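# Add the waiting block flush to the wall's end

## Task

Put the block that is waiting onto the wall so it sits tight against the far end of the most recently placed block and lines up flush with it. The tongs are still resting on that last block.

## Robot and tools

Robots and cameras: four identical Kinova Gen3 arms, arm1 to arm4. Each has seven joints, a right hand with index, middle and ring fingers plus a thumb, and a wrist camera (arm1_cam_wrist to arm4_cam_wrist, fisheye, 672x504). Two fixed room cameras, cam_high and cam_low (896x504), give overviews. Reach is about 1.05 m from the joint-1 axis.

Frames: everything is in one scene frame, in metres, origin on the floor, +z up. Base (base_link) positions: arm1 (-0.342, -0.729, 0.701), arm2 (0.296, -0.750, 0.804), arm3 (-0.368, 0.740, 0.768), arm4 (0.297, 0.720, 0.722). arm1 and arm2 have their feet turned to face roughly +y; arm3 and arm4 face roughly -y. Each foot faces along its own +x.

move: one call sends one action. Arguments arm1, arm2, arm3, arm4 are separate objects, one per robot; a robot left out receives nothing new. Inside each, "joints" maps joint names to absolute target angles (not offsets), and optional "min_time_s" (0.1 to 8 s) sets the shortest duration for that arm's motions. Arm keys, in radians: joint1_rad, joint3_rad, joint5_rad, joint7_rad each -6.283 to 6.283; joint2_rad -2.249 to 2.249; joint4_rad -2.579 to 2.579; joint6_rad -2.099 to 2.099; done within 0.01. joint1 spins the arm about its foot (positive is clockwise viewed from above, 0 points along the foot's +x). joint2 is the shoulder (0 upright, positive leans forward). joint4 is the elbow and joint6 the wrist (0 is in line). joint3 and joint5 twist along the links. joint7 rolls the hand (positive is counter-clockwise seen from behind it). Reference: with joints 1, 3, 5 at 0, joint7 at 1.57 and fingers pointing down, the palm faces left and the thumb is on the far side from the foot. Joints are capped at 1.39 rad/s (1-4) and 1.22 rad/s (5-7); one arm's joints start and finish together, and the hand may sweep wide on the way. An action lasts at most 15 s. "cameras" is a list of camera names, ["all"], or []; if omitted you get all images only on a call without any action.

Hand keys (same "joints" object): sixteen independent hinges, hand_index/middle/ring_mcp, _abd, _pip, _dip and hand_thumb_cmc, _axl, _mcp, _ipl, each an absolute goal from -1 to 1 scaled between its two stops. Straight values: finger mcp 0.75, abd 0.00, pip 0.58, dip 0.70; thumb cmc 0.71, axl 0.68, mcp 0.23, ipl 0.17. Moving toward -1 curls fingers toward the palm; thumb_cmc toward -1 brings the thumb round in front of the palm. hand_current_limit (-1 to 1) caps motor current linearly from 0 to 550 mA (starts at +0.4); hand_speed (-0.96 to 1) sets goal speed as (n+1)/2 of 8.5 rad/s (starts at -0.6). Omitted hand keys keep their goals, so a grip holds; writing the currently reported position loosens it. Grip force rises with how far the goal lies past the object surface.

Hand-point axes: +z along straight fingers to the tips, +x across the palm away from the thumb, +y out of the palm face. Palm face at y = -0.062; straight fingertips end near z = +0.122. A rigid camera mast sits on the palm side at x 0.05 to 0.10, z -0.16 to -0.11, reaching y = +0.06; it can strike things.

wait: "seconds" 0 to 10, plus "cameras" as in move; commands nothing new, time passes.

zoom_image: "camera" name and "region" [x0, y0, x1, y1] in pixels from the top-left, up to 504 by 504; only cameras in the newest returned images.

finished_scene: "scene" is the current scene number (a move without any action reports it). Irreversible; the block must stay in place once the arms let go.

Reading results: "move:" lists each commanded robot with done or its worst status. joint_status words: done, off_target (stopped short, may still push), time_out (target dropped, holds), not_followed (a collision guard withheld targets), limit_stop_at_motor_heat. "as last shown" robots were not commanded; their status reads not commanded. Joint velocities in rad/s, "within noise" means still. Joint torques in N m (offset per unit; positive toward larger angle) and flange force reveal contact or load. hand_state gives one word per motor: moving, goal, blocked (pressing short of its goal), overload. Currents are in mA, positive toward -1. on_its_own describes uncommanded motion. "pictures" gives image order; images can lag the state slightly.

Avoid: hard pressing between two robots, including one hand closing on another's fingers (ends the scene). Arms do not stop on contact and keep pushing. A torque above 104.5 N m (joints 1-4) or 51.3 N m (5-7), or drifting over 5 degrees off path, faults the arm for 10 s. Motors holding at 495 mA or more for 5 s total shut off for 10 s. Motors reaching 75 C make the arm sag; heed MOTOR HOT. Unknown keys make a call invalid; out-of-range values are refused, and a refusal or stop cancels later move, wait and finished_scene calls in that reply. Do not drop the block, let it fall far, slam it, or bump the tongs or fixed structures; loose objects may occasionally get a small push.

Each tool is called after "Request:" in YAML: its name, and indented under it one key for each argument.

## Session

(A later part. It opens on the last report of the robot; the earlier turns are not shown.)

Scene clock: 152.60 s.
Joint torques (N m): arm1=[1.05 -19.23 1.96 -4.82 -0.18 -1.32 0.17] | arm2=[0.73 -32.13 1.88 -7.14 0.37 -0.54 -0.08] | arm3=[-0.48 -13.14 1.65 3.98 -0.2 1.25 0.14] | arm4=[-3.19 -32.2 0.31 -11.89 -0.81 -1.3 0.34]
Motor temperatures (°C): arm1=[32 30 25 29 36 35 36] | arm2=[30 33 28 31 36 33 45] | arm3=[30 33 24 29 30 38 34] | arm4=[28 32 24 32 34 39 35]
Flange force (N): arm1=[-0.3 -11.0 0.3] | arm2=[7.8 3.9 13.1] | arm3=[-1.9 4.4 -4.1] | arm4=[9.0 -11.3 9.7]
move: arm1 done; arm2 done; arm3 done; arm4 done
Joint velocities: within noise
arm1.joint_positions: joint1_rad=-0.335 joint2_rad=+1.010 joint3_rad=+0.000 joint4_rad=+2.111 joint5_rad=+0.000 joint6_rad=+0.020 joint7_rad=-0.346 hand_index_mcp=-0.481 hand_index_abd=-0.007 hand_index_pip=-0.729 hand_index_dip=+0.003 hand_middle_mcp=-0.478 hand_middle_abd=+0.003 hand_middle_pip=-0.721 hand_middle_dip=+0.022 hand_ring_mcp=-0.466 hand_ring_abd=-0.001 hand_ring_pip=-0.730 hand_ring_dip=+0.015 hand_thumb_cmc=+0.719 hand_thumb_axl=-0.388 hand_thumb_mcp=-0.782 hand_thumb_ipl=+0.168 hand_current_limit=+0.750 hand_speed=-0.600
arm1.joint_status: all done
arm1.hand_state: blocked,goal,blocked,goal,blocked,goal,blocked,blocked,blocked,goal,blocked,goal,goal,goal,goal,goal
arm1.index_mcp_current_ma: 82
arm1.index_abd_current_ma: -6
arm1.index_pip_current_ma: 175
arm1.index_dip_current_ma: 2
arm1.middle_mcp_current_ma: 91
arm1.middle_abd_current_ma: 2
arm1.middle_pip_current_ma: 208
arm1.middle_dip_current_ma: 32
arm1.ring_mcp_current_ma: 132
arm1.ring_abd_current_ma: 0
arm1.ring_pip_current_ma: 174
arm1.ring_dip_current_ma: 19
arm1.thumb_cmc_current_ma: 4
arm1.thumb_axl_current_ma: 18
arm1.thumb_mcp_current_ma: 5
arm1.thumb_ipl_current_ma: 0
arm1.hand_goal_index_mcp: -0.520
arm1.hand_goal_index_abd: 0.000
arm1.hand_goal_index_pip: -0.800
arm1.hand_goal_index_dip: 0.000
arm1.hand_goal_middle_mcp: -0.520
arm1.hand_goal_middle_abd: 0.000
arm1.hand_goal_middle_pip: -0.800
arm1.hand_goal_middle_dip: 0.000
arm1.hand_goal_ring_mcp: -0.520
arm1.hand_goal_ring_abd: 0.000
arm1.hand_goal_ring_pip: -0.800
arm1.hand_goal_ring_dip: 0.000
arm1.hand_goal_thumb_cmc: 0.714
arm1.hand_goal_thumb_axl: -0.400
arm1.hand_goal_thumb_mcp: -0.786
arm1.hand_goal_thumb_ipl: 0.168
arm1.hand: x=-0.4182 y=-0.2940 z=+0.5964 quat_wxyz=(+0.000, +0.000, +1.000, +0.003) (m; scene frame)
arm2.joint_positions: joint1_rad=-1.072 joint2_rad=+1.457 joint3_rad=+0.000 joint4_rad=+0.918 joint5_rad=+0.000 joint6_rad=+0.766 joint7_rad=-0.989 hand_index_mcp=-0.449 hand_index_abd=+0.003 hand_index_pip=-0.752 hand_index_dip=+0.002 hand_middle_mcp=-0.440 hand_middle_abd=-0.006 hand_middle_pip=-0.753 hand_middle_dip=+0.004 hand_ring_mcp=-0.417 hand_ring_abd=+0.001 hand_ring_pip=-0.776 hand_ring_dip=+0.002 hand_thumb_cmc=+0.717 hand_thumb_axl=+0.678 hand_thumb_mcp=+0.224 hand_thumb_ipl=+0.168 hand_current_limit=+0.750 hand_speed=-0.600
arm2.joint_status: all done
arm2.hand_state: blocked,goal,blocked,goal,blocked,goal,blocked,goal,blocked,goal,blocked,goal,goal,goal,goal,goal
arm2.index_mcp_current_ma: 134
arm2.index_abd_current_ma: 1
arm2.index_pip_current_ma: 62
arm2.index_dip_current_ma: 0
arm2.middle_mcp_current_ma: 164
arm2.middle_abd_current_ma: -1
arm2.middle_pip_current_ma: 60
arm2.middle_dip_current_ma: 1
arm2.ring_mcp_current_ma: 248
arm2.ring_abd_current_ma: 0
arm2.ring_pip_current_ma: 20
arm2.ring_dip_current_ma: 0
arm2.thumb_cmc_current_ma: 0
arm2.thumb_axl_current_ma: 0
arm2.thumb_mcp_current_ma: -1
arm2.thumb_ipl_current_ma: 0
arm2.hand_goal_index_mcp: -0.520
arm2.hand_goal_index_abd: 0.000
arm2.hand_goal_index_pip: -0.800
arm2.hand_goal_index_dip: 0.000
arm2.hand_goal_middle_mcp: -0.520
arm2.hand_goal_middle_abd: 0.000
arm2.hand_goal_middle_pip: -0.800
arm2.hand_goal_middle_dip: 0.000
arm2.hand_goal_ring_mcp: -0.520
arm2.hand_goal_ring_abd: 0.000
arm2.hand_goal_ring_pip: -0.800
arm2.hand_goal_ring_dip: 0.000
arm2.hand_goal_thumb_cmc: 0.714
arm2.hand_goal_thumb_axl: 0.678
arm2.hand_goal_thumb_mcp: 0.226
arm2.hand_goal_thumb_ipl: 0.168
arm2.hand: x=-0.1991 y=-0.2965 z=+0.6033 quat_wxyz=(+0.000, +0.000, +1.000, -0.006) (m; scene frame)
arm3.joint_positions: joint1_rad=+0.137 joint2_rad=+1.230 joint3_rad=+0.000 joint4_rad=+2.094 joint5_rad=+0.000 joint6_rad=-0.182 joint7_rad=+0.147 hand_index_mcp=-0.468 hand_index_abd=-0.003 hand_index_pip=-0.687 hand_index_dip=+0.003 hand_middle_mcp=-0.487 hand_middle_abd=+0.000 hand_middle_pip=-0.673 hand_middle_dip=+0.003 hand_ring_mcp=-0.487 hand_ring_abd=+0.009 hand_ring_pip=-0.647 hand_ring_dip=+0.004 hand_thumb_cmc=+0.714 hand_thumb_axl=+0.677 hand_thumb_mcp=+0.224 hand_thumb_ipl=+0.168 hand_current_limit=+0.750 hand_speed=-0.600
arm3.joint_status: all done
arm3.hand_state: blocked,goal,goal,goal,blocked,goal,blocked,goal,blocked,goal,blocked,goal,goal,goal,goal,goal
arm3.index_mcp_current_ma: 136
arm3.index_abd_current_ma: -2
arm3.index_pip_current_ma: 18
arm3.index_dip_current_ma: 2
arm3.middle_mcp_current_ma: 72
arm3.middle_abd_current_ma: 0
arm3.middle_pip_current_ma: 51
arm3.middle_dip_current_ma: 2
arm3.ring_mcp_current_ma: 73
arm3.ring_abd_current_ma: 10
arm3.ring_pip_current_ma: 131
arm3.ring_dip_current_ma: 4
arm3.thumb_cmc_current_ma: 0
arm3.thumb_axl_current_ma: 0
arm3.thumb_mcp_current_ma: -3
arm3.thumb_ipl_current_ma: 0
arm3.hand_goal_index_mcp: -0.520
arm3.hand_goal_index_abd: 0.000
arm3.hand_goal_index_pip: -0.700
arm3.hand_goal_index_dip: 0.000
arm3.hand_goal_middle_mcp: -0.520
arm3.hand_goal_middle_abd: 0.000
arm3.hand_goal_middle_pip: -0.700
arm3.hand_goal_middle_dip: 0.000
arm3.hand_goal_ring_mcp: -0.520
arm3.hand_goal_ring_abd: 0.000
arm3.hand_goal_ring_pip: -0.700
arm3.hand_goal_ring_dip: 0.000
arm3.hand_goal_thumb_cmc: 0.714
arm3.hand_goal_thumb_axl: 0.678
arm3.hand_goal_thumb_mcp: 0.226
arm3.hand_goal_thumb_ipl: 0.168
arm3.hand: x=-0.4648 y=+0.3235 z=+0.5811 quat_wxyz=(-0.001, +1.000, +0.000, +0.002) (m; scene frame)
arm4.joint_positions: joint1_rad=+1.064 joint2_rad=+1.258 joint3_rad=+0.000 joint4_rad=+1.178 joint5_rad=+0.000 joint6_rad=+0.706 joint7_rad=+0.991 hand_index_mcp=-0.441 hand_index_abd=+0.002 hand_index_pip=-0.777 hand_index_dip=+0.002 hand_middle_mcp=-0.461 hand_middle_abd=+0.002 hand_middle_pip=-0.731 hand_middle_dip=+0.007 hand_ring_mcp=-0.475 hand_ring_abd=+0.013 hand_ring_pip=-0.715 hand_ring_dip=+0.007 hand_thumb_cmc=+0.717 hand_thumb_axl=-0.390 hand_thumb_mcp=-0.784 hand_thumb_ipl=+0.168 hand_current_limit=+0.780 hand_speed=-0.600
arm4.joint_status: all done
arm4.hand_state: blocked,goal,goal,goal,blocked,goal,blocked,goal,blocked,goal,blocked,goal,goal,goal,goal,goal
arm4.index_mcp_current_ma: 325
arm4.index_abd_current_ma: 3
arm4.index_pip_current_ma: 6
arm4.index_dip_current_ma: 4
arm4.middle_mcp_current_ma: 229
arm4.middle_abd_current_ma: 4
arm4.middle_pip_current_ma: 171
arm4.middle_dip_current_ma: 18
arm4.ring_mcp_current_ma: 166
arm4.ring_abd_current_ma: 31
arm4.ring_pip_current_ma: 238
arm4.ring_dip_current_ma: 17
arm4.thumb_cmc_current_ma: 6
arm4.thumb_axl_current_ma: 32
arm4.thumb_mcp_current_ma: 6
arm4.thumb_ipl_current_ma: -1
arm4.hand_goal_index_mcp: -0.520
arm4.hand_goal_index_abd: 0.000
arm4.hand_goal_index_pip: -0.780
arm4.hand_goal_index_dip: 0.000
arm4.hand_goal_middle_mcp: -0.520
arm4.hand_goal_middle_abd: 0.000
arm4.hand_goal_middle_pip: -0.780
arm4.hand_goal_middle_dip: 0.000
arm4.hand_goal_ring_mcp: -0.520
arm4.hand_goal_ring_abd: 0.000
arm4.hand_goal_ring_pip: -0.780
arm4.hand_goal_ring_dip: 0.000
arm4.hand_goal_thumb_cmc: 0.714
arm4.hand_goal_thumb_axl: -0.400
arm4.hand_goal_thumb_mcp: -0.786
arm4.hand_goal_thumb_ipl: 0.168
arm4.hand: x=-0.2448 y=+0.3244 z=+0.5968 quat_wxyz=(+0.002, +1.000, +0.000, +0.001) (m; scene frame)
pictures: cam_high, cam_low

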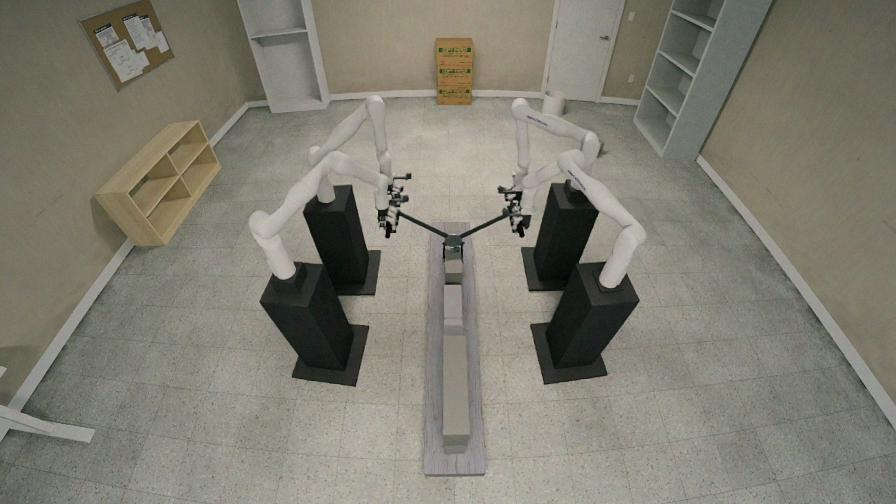

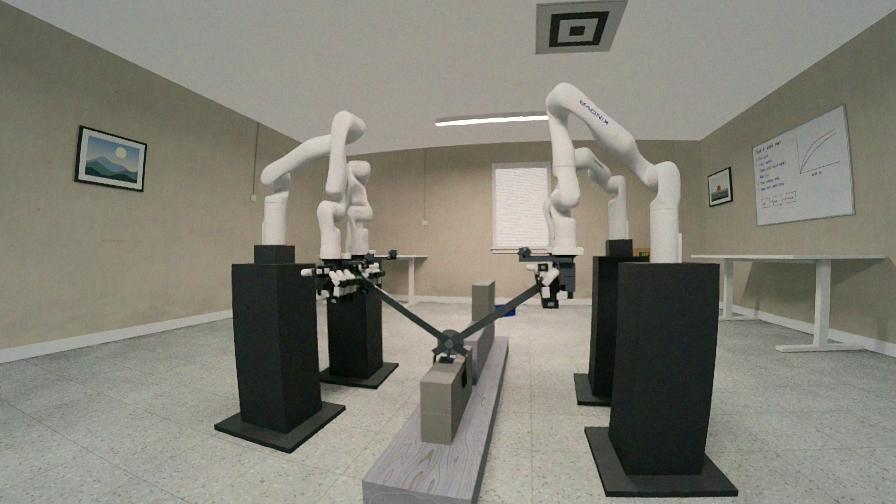

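Request:
move:
  arm1: {"joints": {"joint1_rad": -0.3306, "joint2_rad": 0.9934, "joint4_rad": 2.1029, "joint6_rad": 0.0453, "joint7_rad": -0.3419}, "min_time_s": 1.2}
  arm2: {"joints": {"joint1_rad": -1.0667, "joint2_rad": 1.4493, "joint4_rad": 0.9131, "joint6_rad": 0.7792, "joint7_rad": -0.9833}, "min_time_s": 1.2}
  arm3: {"joints": {"joint1_rad": 0.1353, "joint2_rad": 1.2116, "joint4_rad": 2.0898, "joint6_rad": -0.1598, "joint7_rad": 0.1452}, "min_time_s": 1.2}
  arm4: {"joints": {"joint1_rad": 1.0577, "joint2_rad": 1.2496, "joint4_rad": 1.1722, "joint6_rad": 0.7198, "joint7_rad": 0.9854}, "min_time_s": 1.2}
  cameras: ["cam_high", "cam_low"]

Request:
zoom_image:
  camera: "cam_high"
  region: [420, 230, 490, 300]

Scene clock: 159.53 s.
Joint torques (N m): arm1=[2.87 -19.32 4.2 -11.26 0.28 -4.24 0.57] | arm2=[3.03 -32.07 3.64 -7.57 1.05 -0.84 0.01] | arm3=[0.63 -12.82 2.95 5.05 -0.48 1.75 -0.09] | arm4=[-3.18 -37.63 0.08 -13.12 -1.09 -0.85 0.23]
Motor temperatures (°C): arm1=[32 30 25 29 36 35 36] | arm2=[30 34 28 31 36 33 45] | arm3=[30 33 24 29 30 38 34] | arm4=[28 32 24 32 34 39 35]
Flange force (N): arm1=[2.4 -23.6 -9.9] | arm2=[9.0 0.3 12.0] | arm3=[0.2 6.9 -2.8] | arm4=[7.1 -10.3 19.7]
move: arm1 done; arm2 done; arm3 done; arm4 done
Joint velocities: within noise
arm1.joint_positions: joint1_rad=-0.331 joint2_rad=+0.993 joint3_rad=+0.000 joint4_rad=+2.103 joint5_rad=+0.000 joint6_rad=+0.045 joint7_rad=-0.342 hand_index_mcp=-0.481 hand_index_abd=-0.007 hand_index_pip=-0.733 hand_index_dip=+0.003 hand_middle_mcp=-0.478 hand_middle_abd=+0.003 hand_middle_pip=-0.721 hand_middle_dip=+0.022 hand_ring_mcp=-0.464 hand_ring_abd=-0.001 hand_ring_pip=-0.731 hand_ring_dip=+0.015 hand_thumb_cmc=+0.719 hand_thumb_axl=-0.388 hand_thumb_mcp=-0.782 hand_thumb_ipl=+0.168 hand_current_limit=+0.750 hand_speed=-0.600
arm1.joint_status: all done
arm1.hand_state: blocked,goal,blocked,goal,blocked,goal,blocked,blocked,blocked,goal,blocked,goal,goal,goal,goal,goal
arm1.index_mcp_current_ma: 83
arm1.index_abd_current_ma: -6
arm1.index_pip_current_ma: 163
arm1.index_dip_current_ma: 2
arm1.middle_mcp_current_ma: 91
arm1.middle_abd_current_ma: 1
arm1.middle_pip_current_ma: 208
arm1.middle_dip_current_ma: 32
arm1.ring_mcp_current_ma: 137
arm1.ring_abd_current_ma: 0
arm1.ring_pip_current_ma: 169
arm1.ring_dip_current_ma: 19
arm1.thumb_cmc_current_ma: 4
arm1.thumb_axl_current_ma: 18
arm1.thumb_mcp_current_ma: 4
arm1.thumb_ipl_current_ma: 0
arm1.hand_goal_index_mcp: -0.520
arm1.hand_goal_index_abd: 0.000
arm1.hand_goal_index_pip: -0.800
arm1.hand_goal_index_dip: 0.000
arm1.hand_goal_middle_mcp: -0.520
arm1.hand_goal_middle_abd: 0.000
arm1.hand_goal_middle_pip: -0.800
arm1.hand_goal_middle_dip: 0.000
arm1.hand_goal_ring_mcp: -0.520
arm1.hand_goal_ring_abd: 0.000
arm1.hand_goal_ring_pip: -0.800
arm1.hand_goal_ring_dip: 0.000
arm1.hand_goal_thumb_cmc: 0.714
arm1.hand_goal_thumb_axl: -0.400
arm1.hand_goal_thumb_mcp: -0.786
arm1.hand_goal_thumb_ipl: 0.168
arm1.hand: x=-0.4182 y=-0.2898 z=+0.6027 quat_wxyz=(+0.000, +0.000, +1.000, +0.003) (m; scene frame)
arm2.joint_positions: joint1_rad=-1.067 joint2_rad=+1.449 joint3_rad=+0.000 joint4_rad=+0.913 joint5_rad=+0.000 joint6_rad=+0.779 joint7_rad=-0.983 hand_index_mcp=-0.449 hand_index_abd=+0.001 hand_index_pip=-0.766 hand_index_dip=+0.002 hand_middle_mcp=-0.440 hand_middle_abd=-0.006 hand_middle_pip=-0.753 hand_middle_dip=+0.004 hand_ring_mcp=-0.417 hand_ring_abd=+0.001 hand_ring_pip=-0.776 hand_ring_dip=+0.002 hand_thumb_cmc=+0.719 hand_thumb_axl=+0.678 hand_thumb_mcp=+0.224 hand_thumb_ipl=+0.168 hand_current_limit=+0.750 hand_speed=-0.600
arm2.joint_status: all done
arm2.hand_state: blocked,goal,blocked,goal,blocked,goal,blocked,goal,blocked,goal,blocked,goal,goal,goal,goal,goal
arm2.index_mcp_current_ma: 134
arm2.index_abd_current_ma: 0
arm2.index_pip_current_ma: 36
arm2.index_dip_current_ma: 0
arm2.middle_mcp_current_ma: 164
arm2.middle_abd_current_ma: -1
arm2.middle_pip_current_ma: 60
arm2.middle_dip_current_ma: 1
arm2.ring_mcp_current_ma: 248
arm2.ring_abd_current_ma: 0
arm2.ring_pip_current_ma: 20
arm2.ring_dip_current_ma: 0
arm2.thumb_cmc_current_ma: 1
arm2.thumb_axl_current_ma: 0
arm2.thumb_mcp_current_ma: -1
arm2.thumb_ipl_current_ma: 0
arm2.hand_goal_index_mcp: -0.520
arm2.hand_goal_index_abd: 0.000
arm2.hand_goal_index_pip: -0.800
arm2.hand_goal_index_dip: 0.000
arm2.hand_goal_middle_mcp: -0.520
arm2.hand_goal_middle_abd: 0.000
arm2.hand_goal_middle_pip: -0.800
arm2.hand_goal_middle_dip: 0.000
arm2.hand_goal_ring_mcp: -0.520
arm2.hand_goal_ring_abd: 0.000
arm2.hand_goal_ring_pip: -0.800
arm2.hand_goal_ring_dip: 0.000
arm2.hand_goal_thumb_cmc: 0.714
arm2.hand_goal_thumb_axl: 0.678
arm2.hand_goal_thumb_mcp: 0.226
arm2.hand_goal_thumb_ipl: 0.168
arm2.hand: x=-0.1990 y=-0.2920 z=+0.6094 quat_wxyz=(+0.000, +0.000, +1.000, -0.006) (m; scene frame)
arm3.joint_positions: joint1_rad=+0.135 joint2_rad=+1.212 joint3_rad=+0.000 joint4_rad=+2.090 joint5_rad=+0.000 joint6_rad=-0.160 joint7_rad=+0.145 hand_index_mcp=-0.471 hand_index_abd=-0.004 hand_index_pip=-0.687 hand_index_dip=+0.003 hand_middle_mcp=-0.489 hand_middle_abd=+0.001 hand_middle_pip=-0.674 hand_middle_dip=+0.003 hand_ring_mcp=-0.487 hand_ring_abd=+0.009 hand_ring_pip=-0.650 hand_ring_dip=+0.005 hand_thumb_cmc=+0.714 hand_thumb_axl=+0.677 hand_thumb_mcp=+0.224 hand_thumb_ipl=+0.168 hand_current_limit=+0.750 hand_speed=-0.600
arm3.joint_status: all done
arm3.hand_state: blocked,goal,goal,goal,blocked,goal,blocked,goal,blocked,goal,blocked,goal,goal,goal,goal,goal
arm3.index_mcp_current_ma: 125
arm3.index_abd_current_ma: -3
arm3.index_pip_current_ma: 19
arm3.index_dip_current_ma: 2
arm3.middle_mcp_current_ma: 67
arm3.middle_abd_current_ma: 0
arm3.middle_pip_current_ma: 47
arm3.middle_dip_current_ma: 2
arm3.ring_mcp_current_ma: 73
arm3.ring_abd_current_ma: 10
arm3.ring_pip_current_ma: 119
arm3.ring_dip_current_ma: 5
arm3.thumb_cmc_current_ma: 0
arm3.thumb_axl_current_ma: 0
arm3.thumb_mcp_current_ma: -3
arm3.thumb_ipl_current_ma: 0
arm3.hand_goal_index_mcp: -0.520
arm3.hand_goal_index_abd: 0.000
arm3.hand_goal_index_pip: -0.700
arm3.hand_goal_index_dip: 0.000
arm3.hand_goal_middle_mcp: -0.520
arm3.hand_goal_middle_abd: 0.000
arm3.hand_goal_middle_pip: -0.700
arm3.hand_goal_middle_dip: 0.000
arm3.hand_goal_ring_mcp: -0.520
arm3.hand_goal_ring_abd: 0.000
arm3.hand_goal_ring_pip: -0.700
arm3.hand_goal_ring_dip: 0.000
arm3.hand_goal_thumb_cmc: 0.714
arm3.hand_goal_thumb_axl: 0.678
arm3.hand_goal_thumb_mcp: 0.226
arm3.hand_goal_thumb_ipl: 0.168
arm3.hand: x=-0.4648 y=+0.3192 z=+0.5871 quat_wxyz=(-0.001, +1.000, +0.000, +0.002) (m; scene frame)
arm4.joint_positions: joint1_rad=+1.058 joint2_rad=+1.250 joint3_rad=+0.000 joint4_rad=+1.172 joint5_rad=+0.000 joint6_rad=+0.720 joint7_rad=+0.985 hand_index_mcp=-0.441 hand_index_abd=-0.001 hand_index_pip=-0.777 hand_index_dip=+0.002 hand_middle_mcp=-0.454 hand_middle_abd=+0.000 hand_middle_pip=-0.738 hand_middle_dip=+0.008 hand_ring_mcp=-0.474 hand_ring_abd=+0.005 hand_ring_pip=-0.719 hand_ring_dip=+0.010 hand_thumb_cmc=+0.717 hand_thumb_axl=-0.390 hand_thumb_mcp=-0.784 hand_thumb_ipl=+0.168 hand_current_limit=+0.780 hand_speed=-0.600
arm4.joint_status: all done
arm4.hand_state: blocked,goal,goal,goal,blocked,goal,blocked,goal,blocked,goal,blocked,goal,goal,goal,goal,goal
arm4.index_mcp_current_ma: 324
arm4.index_abd_current_ma: -2
arm4.index_pip_current_ma: 6
arm4.index_dip_current_ma: 4
arm4.middle_mcp_current_ma: 260
arm4.middle_abd_current_ma: -1
arm4.middle_pip_current_ma: 142
arm4.middle_dip_current_ma: 21
arm4.ring_mcp_current_ma: 170
arm4.ring_abd_current_ma: 10
arm4.ring_pip_current_ma: 223
arm4.ring_dip_current_ma: 26
arm4.thumb_cmc_current_ma: 6
arm4.thumb_axl_current_ma: 32
arm4.thumb_mcp_current_ma: 6
arm4.thumb_ipl_current_ma: -1
arm4.hand_goal_index_mcp: -0.520
arm4.hand_goal_index_abd: 0.000
arm4.hand_goal_index_pip: -0.780
arm4.hand_goal_index_dip: 0.000
arm4.hand_goal_middle_mcp: -0.520
arm4.hand_goal_middle_abd: 0.000
arm4.hand_goal_middle_pip: -0.780
arm4.hand_goal_middle_dip: 0.000
arm4.hand_goal_ring_mcp: -0.520
arm4.hand_goal_ring_abd: 0.000
arm4.hand_goal_ring_pip: -0.780
arm4.hand_goal_ring_dip: 0.000
arm4.hand_goal_thumb_cmc: 0.714
arm4.hand_goal_thumb_axl: -0.400
arm4.hand_goal_thumb_mcp: -0.786
arm4.hand_goal_thumb_ipl: 0.168
arm4.hand: x=-0.2448 y=+0.3202 z=+0.6030 quat_wxyz=(+0.002, +1.000, +0.000, +0.001) (m; scene frame)
pictures: cam_high, cam_low

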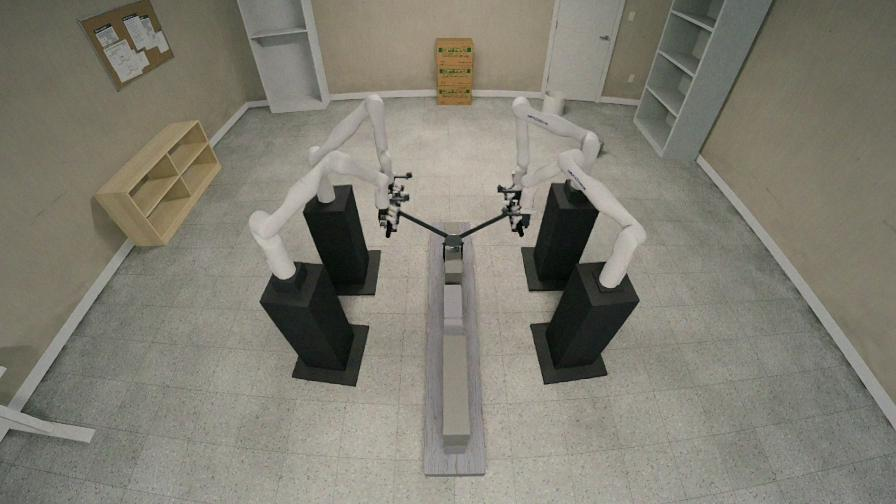

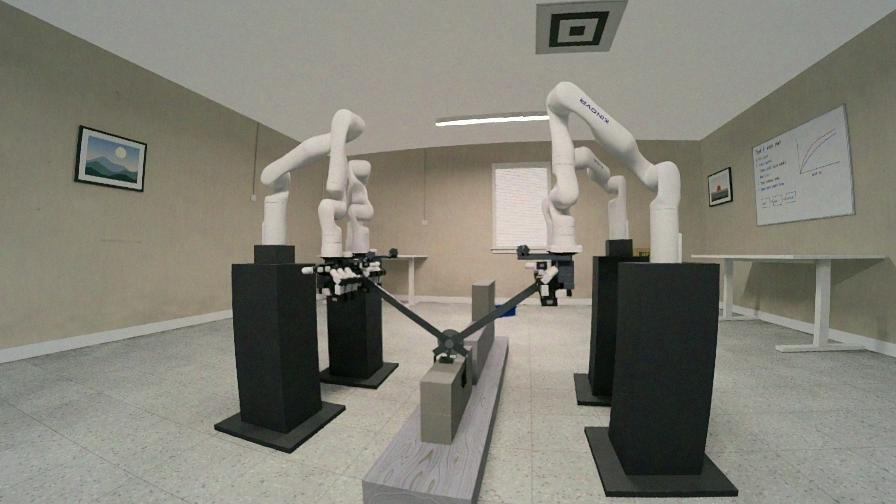

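Scaled by 7.200 from the camera's 896x504 image, which has a finer 1280x720 frame.

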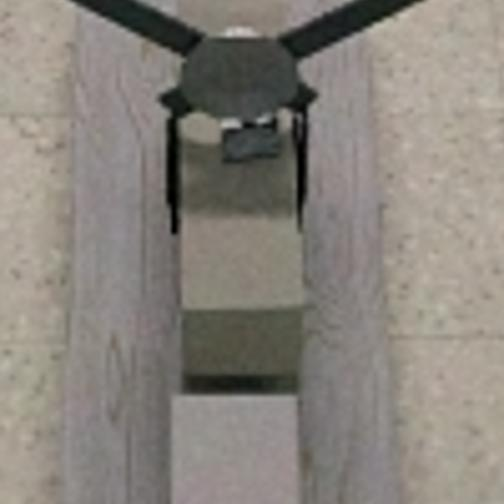

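Request:
move:
  arm1: {"joints": {"joint1_rad": -0.3278, "joint2_rad": 0.9646, "joint4_rad": 2.1001, "joint6_rad": 0.0769, "joint7_rad": -0.3391}, "min_time_s": 1.5}
  arm2: {"joints": {"joint1_rad": -1.0602, "joint2_rad": 1.4357, "joint4_rad": 0.9109, "joint6_rad": 0.795, "joint7_rad": -0.9768}, "min_time_s": 1.5}
  arm3: {"joints": {"joint1_rad": 0.1332, "joint2_rad": 1.1852, "joint4_rad": 2.0869, "joint6_rad": -0.1305, "joint7_rad": 0.1431}, "min_time_s": 1.5}
  arm4: {"joints": {"joint1_rad": 1.0527, "joint2_rad": 1.2389, "joint4_rad": 1.168, "joint6_rad": 0.7347, "joint7_rad": 0.9804}, "min_time_s": 1.5}
  cameras: ["cam_high", "cam_low"]

Request:
zoom_image:
  camera: "cam_high"
  region: [420, 230, 490, 300]

Request:
zoom_image:
  camera: "cam_low"
  region: [420, 310, 500, 400]

Scene clock: 165.27 s.
Joint torques (N m): arm1=[-2.4 -34.36 -2.23 -5.63 -0.97 -1.79 -0.49] | arm2=[0.33 -43.58 2.32 -9.73 0.47 0.62 -0.38] | arm3=[-1.16 -20.61 1.46 -2.33 -0.24 -1.71 0.1] | arm4=[-1.52 -47.39 1.56 -19.18 -0.64 -2.77 0.41]
Motor temperatures (°C): arm1=[32 31 25 29 36 35 36] | arm2=[30 34 28 31 36 33 45] | arm3=[30 33 24 29 30 38 34] | arm4=[28 33 24 32 34 39 35]
Flange force (N): arm1=[-9.8 -3.8 41.1] | arm2=[11.4 8.1 33.6] | arm3=[-1.7 -6.3 3.7] | arm4=[14.3 -11.2 31.6]
move: arm1 done; arm2 done; arm3 done; arm4 done
Joint velocities: within noise
arm1.joint_positions: joint1_rad=-0.328 joint2_rad=+0.965 joint3_rad=+0.000 joint4_rad=+2.100 joint5_rad=+0.000 joint6_rad=+0.077 joint7_rad=-0.339 hand_index_mcp=-0.452 hand_index_abd=+0.001 hand_index_pip=-0.747 hand_index_dip=+0.003 hand_middle_mcp=-0.437 hand_middle_abd=-0.001 hand_middle_pip=-0.757 hand_middle_dip=+0.013 hand_ring_mcp=-0.425 hand_ring_abd=-0.006 hand_ring_pip=-0.767 hand_ring_dip=+0.009 hand_thumb_cmc=+0.716 hand_thumb_axl=-0.390 hand_thumb_mcp=-0.784 hand_thumb_ipl=+0.168 hand_current_limit=+0.750 hand_speed=-0.600
arm1.joint_status: all done
arm1.hand_state: blocked,goal,blocked,goal,blocked,goal,blocked,goal,blocked,goal,blocked,goal,goal,goal,goal,goal
arm1.index_mcp_current_ma: 183
arm1.index_abd_current_ma: 0
arm1.index_pip_current_ma: 117
arm1.index_dip_current_ma: 2
arm1.middle_mcp_current_ma: 241
arm1.middle_abd_current_ma: 0
arm1.middle_pip_current_ma: 85
arm1.middle_dip_current_ma: 16
arm1.ring_mcp_current_ma: 292
arm1.ring_abd_current_ma: -4
arm1.ring_pip_current_ma: 60
arm1.ring_dip_current_ma: 9
arm1.thumb_cmc_current_ma: 1
arm1.thumb_axl_current_ma: 15
arm1.thumb_mcp_current_ma: 2
arm1.thumb_ipl_current_ma: 0
arm1.hand_goal_index_mcp: -0.520
arm1.hand_goal_index_abd: 0.000
arm1.hand_goal_index_pip: -0.800
arm1.hand_goal_index_dip: 0.000
arm1.hand_goal_middle_mcp: -0.520
arm1.hand_goal_middle_abd: 0.000
arm1.hand_goal_middle_pip: -0.800
arm1.hand_goal_middle_dip: 0.000
arm1.hand_goal_ring_mcp: -0.520
arm1.hand_goal_ring_abd: 0.000
arm1.hand_goal_ring_pip: -0.800
arm1.hand_goal_ring_dip: 0.000
arm1.hand_goal_thumb_cmc: 0.714
arm1.hand_goal_thumb_axl: -0.400
arm1.hand_goal_thumb_mcp: -0.786
arm1.hand_goal_thumb_ipl: 0.168
arm1.on_its_own: hand_middle_pip moved -0.037 toward your old target -0.800; hand_ring_pip moved -0.035 toward your old target -0.800
arm1.hand: x=-0.4182 y=-0.2866 z=+0.6133 quat_wxyz=(+0.000, +0.000, +1.000, +0.003) (m; scene frame)
arm2.joint_positions: joint1_rad=-1.060 joint2_rad=+1.436 joint3_rad=+0.000 joint4_rad=+0.911 joint5_rad=+0.000 joint6_rad=+0.795 joint7_rad=-0.977 hand_index_mcp=-0.444 hand_index_abd=+0.001 hand_index_pip=-0.773 hand_index_dip=+0.002 hand_middle_mcp=-0.437 hand_middle_abd=-0.005 hand_middle_pip=-0.759 hand_middle_dip=+0.008 hand_ring_mcp=-0.418 hand_ring_abd=+0.001 hand_ring_pip=-0.775 hand_ring_dip=+0.002 hand_thumb_cmc=+0.719 hand_thumb_axl=+0.678 hand_thumb_mcp=+0.224 hand_thumb_ipl=+0.168 hand_current_limit=+0.750 hand_speed=-0.600
arm2.joint_status: all done
arm2.hand_state: blocked,goal,blocked,goal,blocked,goal,blocked,goal,blocked,goal,blocked,goal,goal,goal,goal,goal
arm2.index_mcp_current_ma: 150
arm2.index_abd_current_ma: 0
arm2.index_pip_current_ma: 24
arm2.index_dip_current_ma: 0
arm2.middle_mcp_current_ma: 173
arm2.middle_abd_current_ma: -1
arm2.middle_pip_current_ma: 49
arm2.middle_dip_current_ma: 3
arm2.ring_mcp_current_ma: 247
arm2.ring_abd_current_ma: 0
arm2.ring_pip_current_ma: 20
arm2.ring_dip_current_ma: 0
arm2.thumb_cmc_current_ma: 1
arm2.thumb_axl_current_ma: 0
arm2.thumb_mcp_current_ma: -1
arm2.thumb_ipl_current_ma: 0
arm2.hand_goal_index_mcp: -0.520
arm2.hand_goal_index_abd: 0.000
arm2.hand_goal_index_pip: -0.800
arm2.hand_goal_index_dip: 0.000
arm2.hand_goal_middle_mcp: -0.520
arm2.hand_goal_middle_abd: 0.000
arm2.hand_goal_middle_pip: -0.800
arm2.hand_goal_middle_dip: 0.000
arm2.hand_goal_ring_mcp: -0.520
arm2.hand_goal_ring_abd: 0.000
arm2.hand_goal_ring_pip: -0.800
arm2.hand_goal_ring_dip: 0.000
arm2.hand_goal_thumb_cmc: 0.714
arm2.hand_goal_thumb_axl: 0.678
arm2.hand_goal_thumb_mcp: 0.226
arm2.hand_goal_thumb_ipl: 0.168
arm2.hand: x=-0.1988 y=-0.2870 z=+0.6186 quat_wxyz=(+0.000, +0.000, +1.000, -0.006) (m; scene frame)
arm3.joint_positions: joint1_rad=+0.133 joint2_rad=+1.185 joint3_rad=+0.000 joint4_rad=+2.087 joint5_rad=+0.000 joint6_rad=-0.131 joint7_rad=+0.143 hand_index_mcp=-0.456 hand_index_abd=+0.011 hand_index_pip=-0.696 hand_index_dip=+0.002 hand_middle_mcp=-0.489 hand_middle_abd=-0.005 hand_middle_pip=-0.689 hand_middle_dip=+0.003 hand_ring_mcp=-0.494 hand_ring_abd=+0.006 hand_ring_pip=-0.686 hand_ring_dip=+0.004 hand_thumb_cmc=+0.714 hand_thumb_axl=+0.677 hand_thumb_mcp=+0.223 hand_thumb_ipl=+0.168 hand_current_limit=+0.750 hand_speed=-0.600
arm3.joint_status: all done
arm3.hand_state: blocked,goal,goal,goal,blocked,goal,goal,goal,blocked,goal,goal,goal,goal,goal,goal,goal
arm3.index_mcp_current_ma: 183
arm3.index_abd_current_ma: 12
arm3.index_pip_current_ma: 4
arm3.index_dip_current_ma: 2
arm3.middle_mcp_current_ma: 68
arm3.middle_abd_current_ma: -4
arm3.middle_pip_current_ma: 14
arm3.middle_dip_current_ma: 2
arm3.ring_mcp_current_ma: 53
arm3.ring_abd_current_ma: 6
arm3.ring_pip_current_ma: 21
arm3.ring_dip_current_ma: 4
arm3.thumb_cmc_current_ma: 0
arm3.thumb_axl_current_ma: 0
arm3.thumb_mcp_current_ma: -3
arm3.thumb_ipl_current_ma: 0
arm3.hand_goal_index_mcp: -0.520
arm3.hand_goal_index_abd: 0.000
arm3.hand_goal_index_pip: -0.700
arm3.hand_goal_index_dip: 0.000
arm3.hand_goal_middle_mcp: -0.520
arm3.hand_goal_middle_abd: 0.000
arm3.hand_goal_middle_pip: -0.700
arm3.hand_goal_middle_dip: 0.000
arm3.hand_goal_ring_mcp: -0.520
arm3.hand_goal_ring_abd: 0.000
arm3.hand_goal_ring_pip: -0.700
arm3.hand_goal_ring_dip: 0.000
arm3.hand_goal_thumb_cmc: 0.714
arm3.hand_goal_thumb_axl: 0.678
arm3.hand_goal_thumb_mcp: 0.226
arm3.hand_goal_thumb_ipl: 0.168
arm3.on_its_own: hand_ring_pip moved -0.036 to your old target -0.700
arm3.hand: x=-0.4649 y=+0.3140 z=+0.5961 quat_wxyz=(-0.001, +1.000, +0.000, +0.002) (m; scene frame)
arm4.joint_positions: joint1_rad=+1.053 joint2_rad=+1.239 joint3_rad=+0.000 joint4_rad=+1.168 joint5_rad=+0.000 joint6_rad=+0.735 joint7_rad=+0.980 hand_index_mcp=-0.434 hand_index_abd=+0.003 hand_index_pip=-0.777 hand_index_dip=+0.002 hand_middle_mcp=-0.433 hand_middle_abd=-0.005 hand_middle_pip=-0.751 hand_middle_dip=+0.002 hand_ring_mcp=-0.454 hand_ring_abd=-0.002 hand_ring_pip=-0.729 hand_ring_dip=+0.003 hand_thumb_cmc=+0.717 hand_thumb_axl=-0.391 hand_thumb_mcp=-0.784 hand_thumb_ipl=+0.168 hand_current_limit=+0.780 hand_speed=-0.600
arm4.joint_status: all done
arm4.hand_state: blocked,goal,goal,goal,blocked,goal,blocked,goal,blocked,goal,blocked,goal,goal,goal,goal,goal
arm4.index_mcp_current_ma: 356
arm4.index_abd_current_ma: 6
arm4.index_pip_current_ma: 5
arm4.index_dip_current_ma: 4
arm4.middle_mcp_current_ma: 362
arm4.middle_abd_current_ma: -10
arm4.middle_pip_current_ma: 90
arm4.middle_dip_current_ma: 4
arm4.ring_mcp_current_ma: 260
arm4.ring_abd_current_ma: -4
arm4.ring_pip_current_ma: 180
arm4.ring_dip_current_ma: 5
arm4.thumb_cmc_current_ma: 5
arm4.thumb_axl_current_ma: 29
arm4.thumb_mcp_current_ma: 5
arm4.thumb_ipl_current_ma: -1
arm4.hand_goal_index_mcp: -0.520
arm4.hand_goal_index_abd: 0.000
arm4.hand_goal_index_pip: -0.780
arm4.hand_goal_index_dip: 0.000
arm4.hand_goal_middle_mcp: -0.520
arm4.hand_goal_middle_abd: 0.000
arm4.hand_goal_middle_pip: -0.780
arm4.hand_goal_middle_dip: 0.000
arm4.hand_goal_ring_mcp: -0.520
arm4.hand_goal_ring_abd: 0.000
arm4.hand_goal_ring_pip: -0.780
arm4.hand_goal_ring_dip: 0.000
arm4.hand_goal_thumb_cmc: 0.714
arm4.hand_goal_thumb_axl: -0.400
arm4.hand_goal_thumb_mcp: -0.786
arm4.hand_goal_thumb_ipl: 0.168
arm4.hand: x=-0.2450 y=+0.3165 z=+0.6104 quat_wxyz=(+0.002, +1.000, +0.000, +0.001) (m; scene frame)
pictures: cam_high, cam_low

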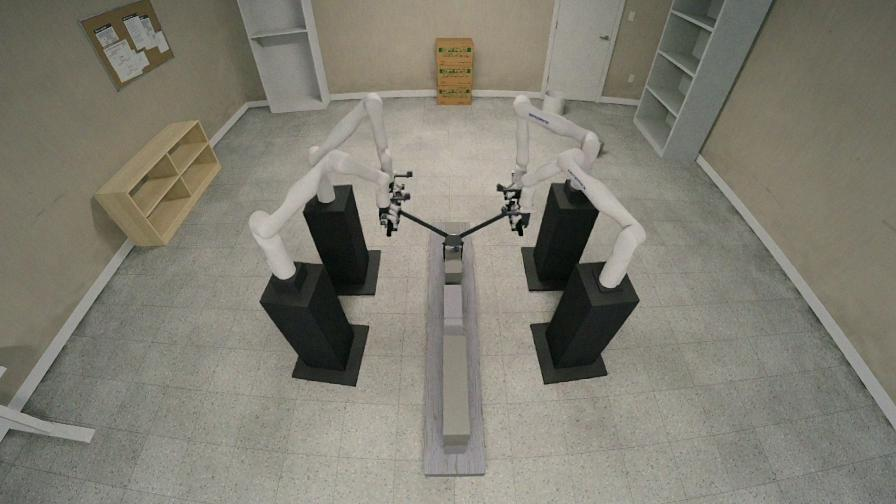

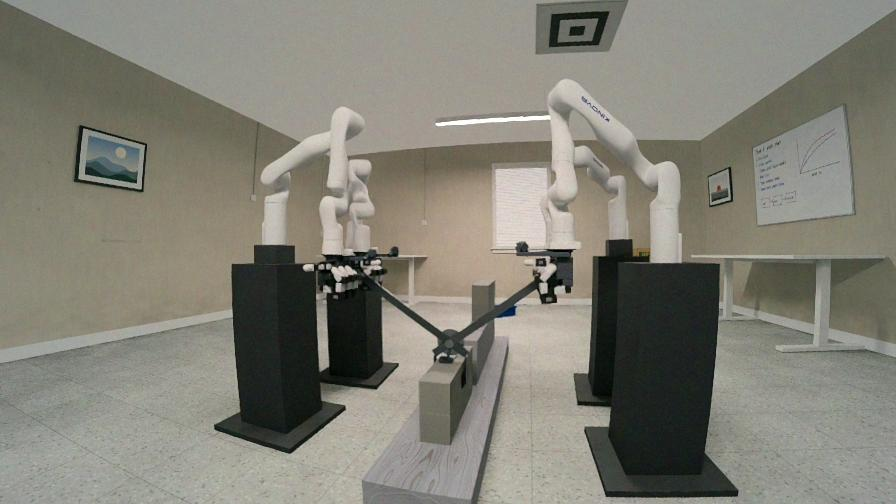

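Scaled by 7.200 from the camera's 896x504 image, which has a finer 1280x720 frame.

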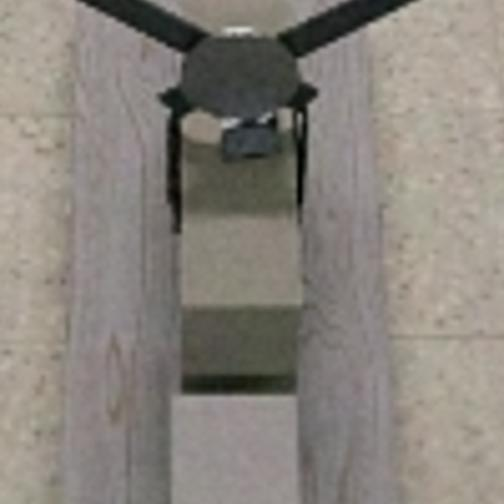

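Scaled by 5.600 from the camera's 896x504 image, which has a finer 1280x720 frame.

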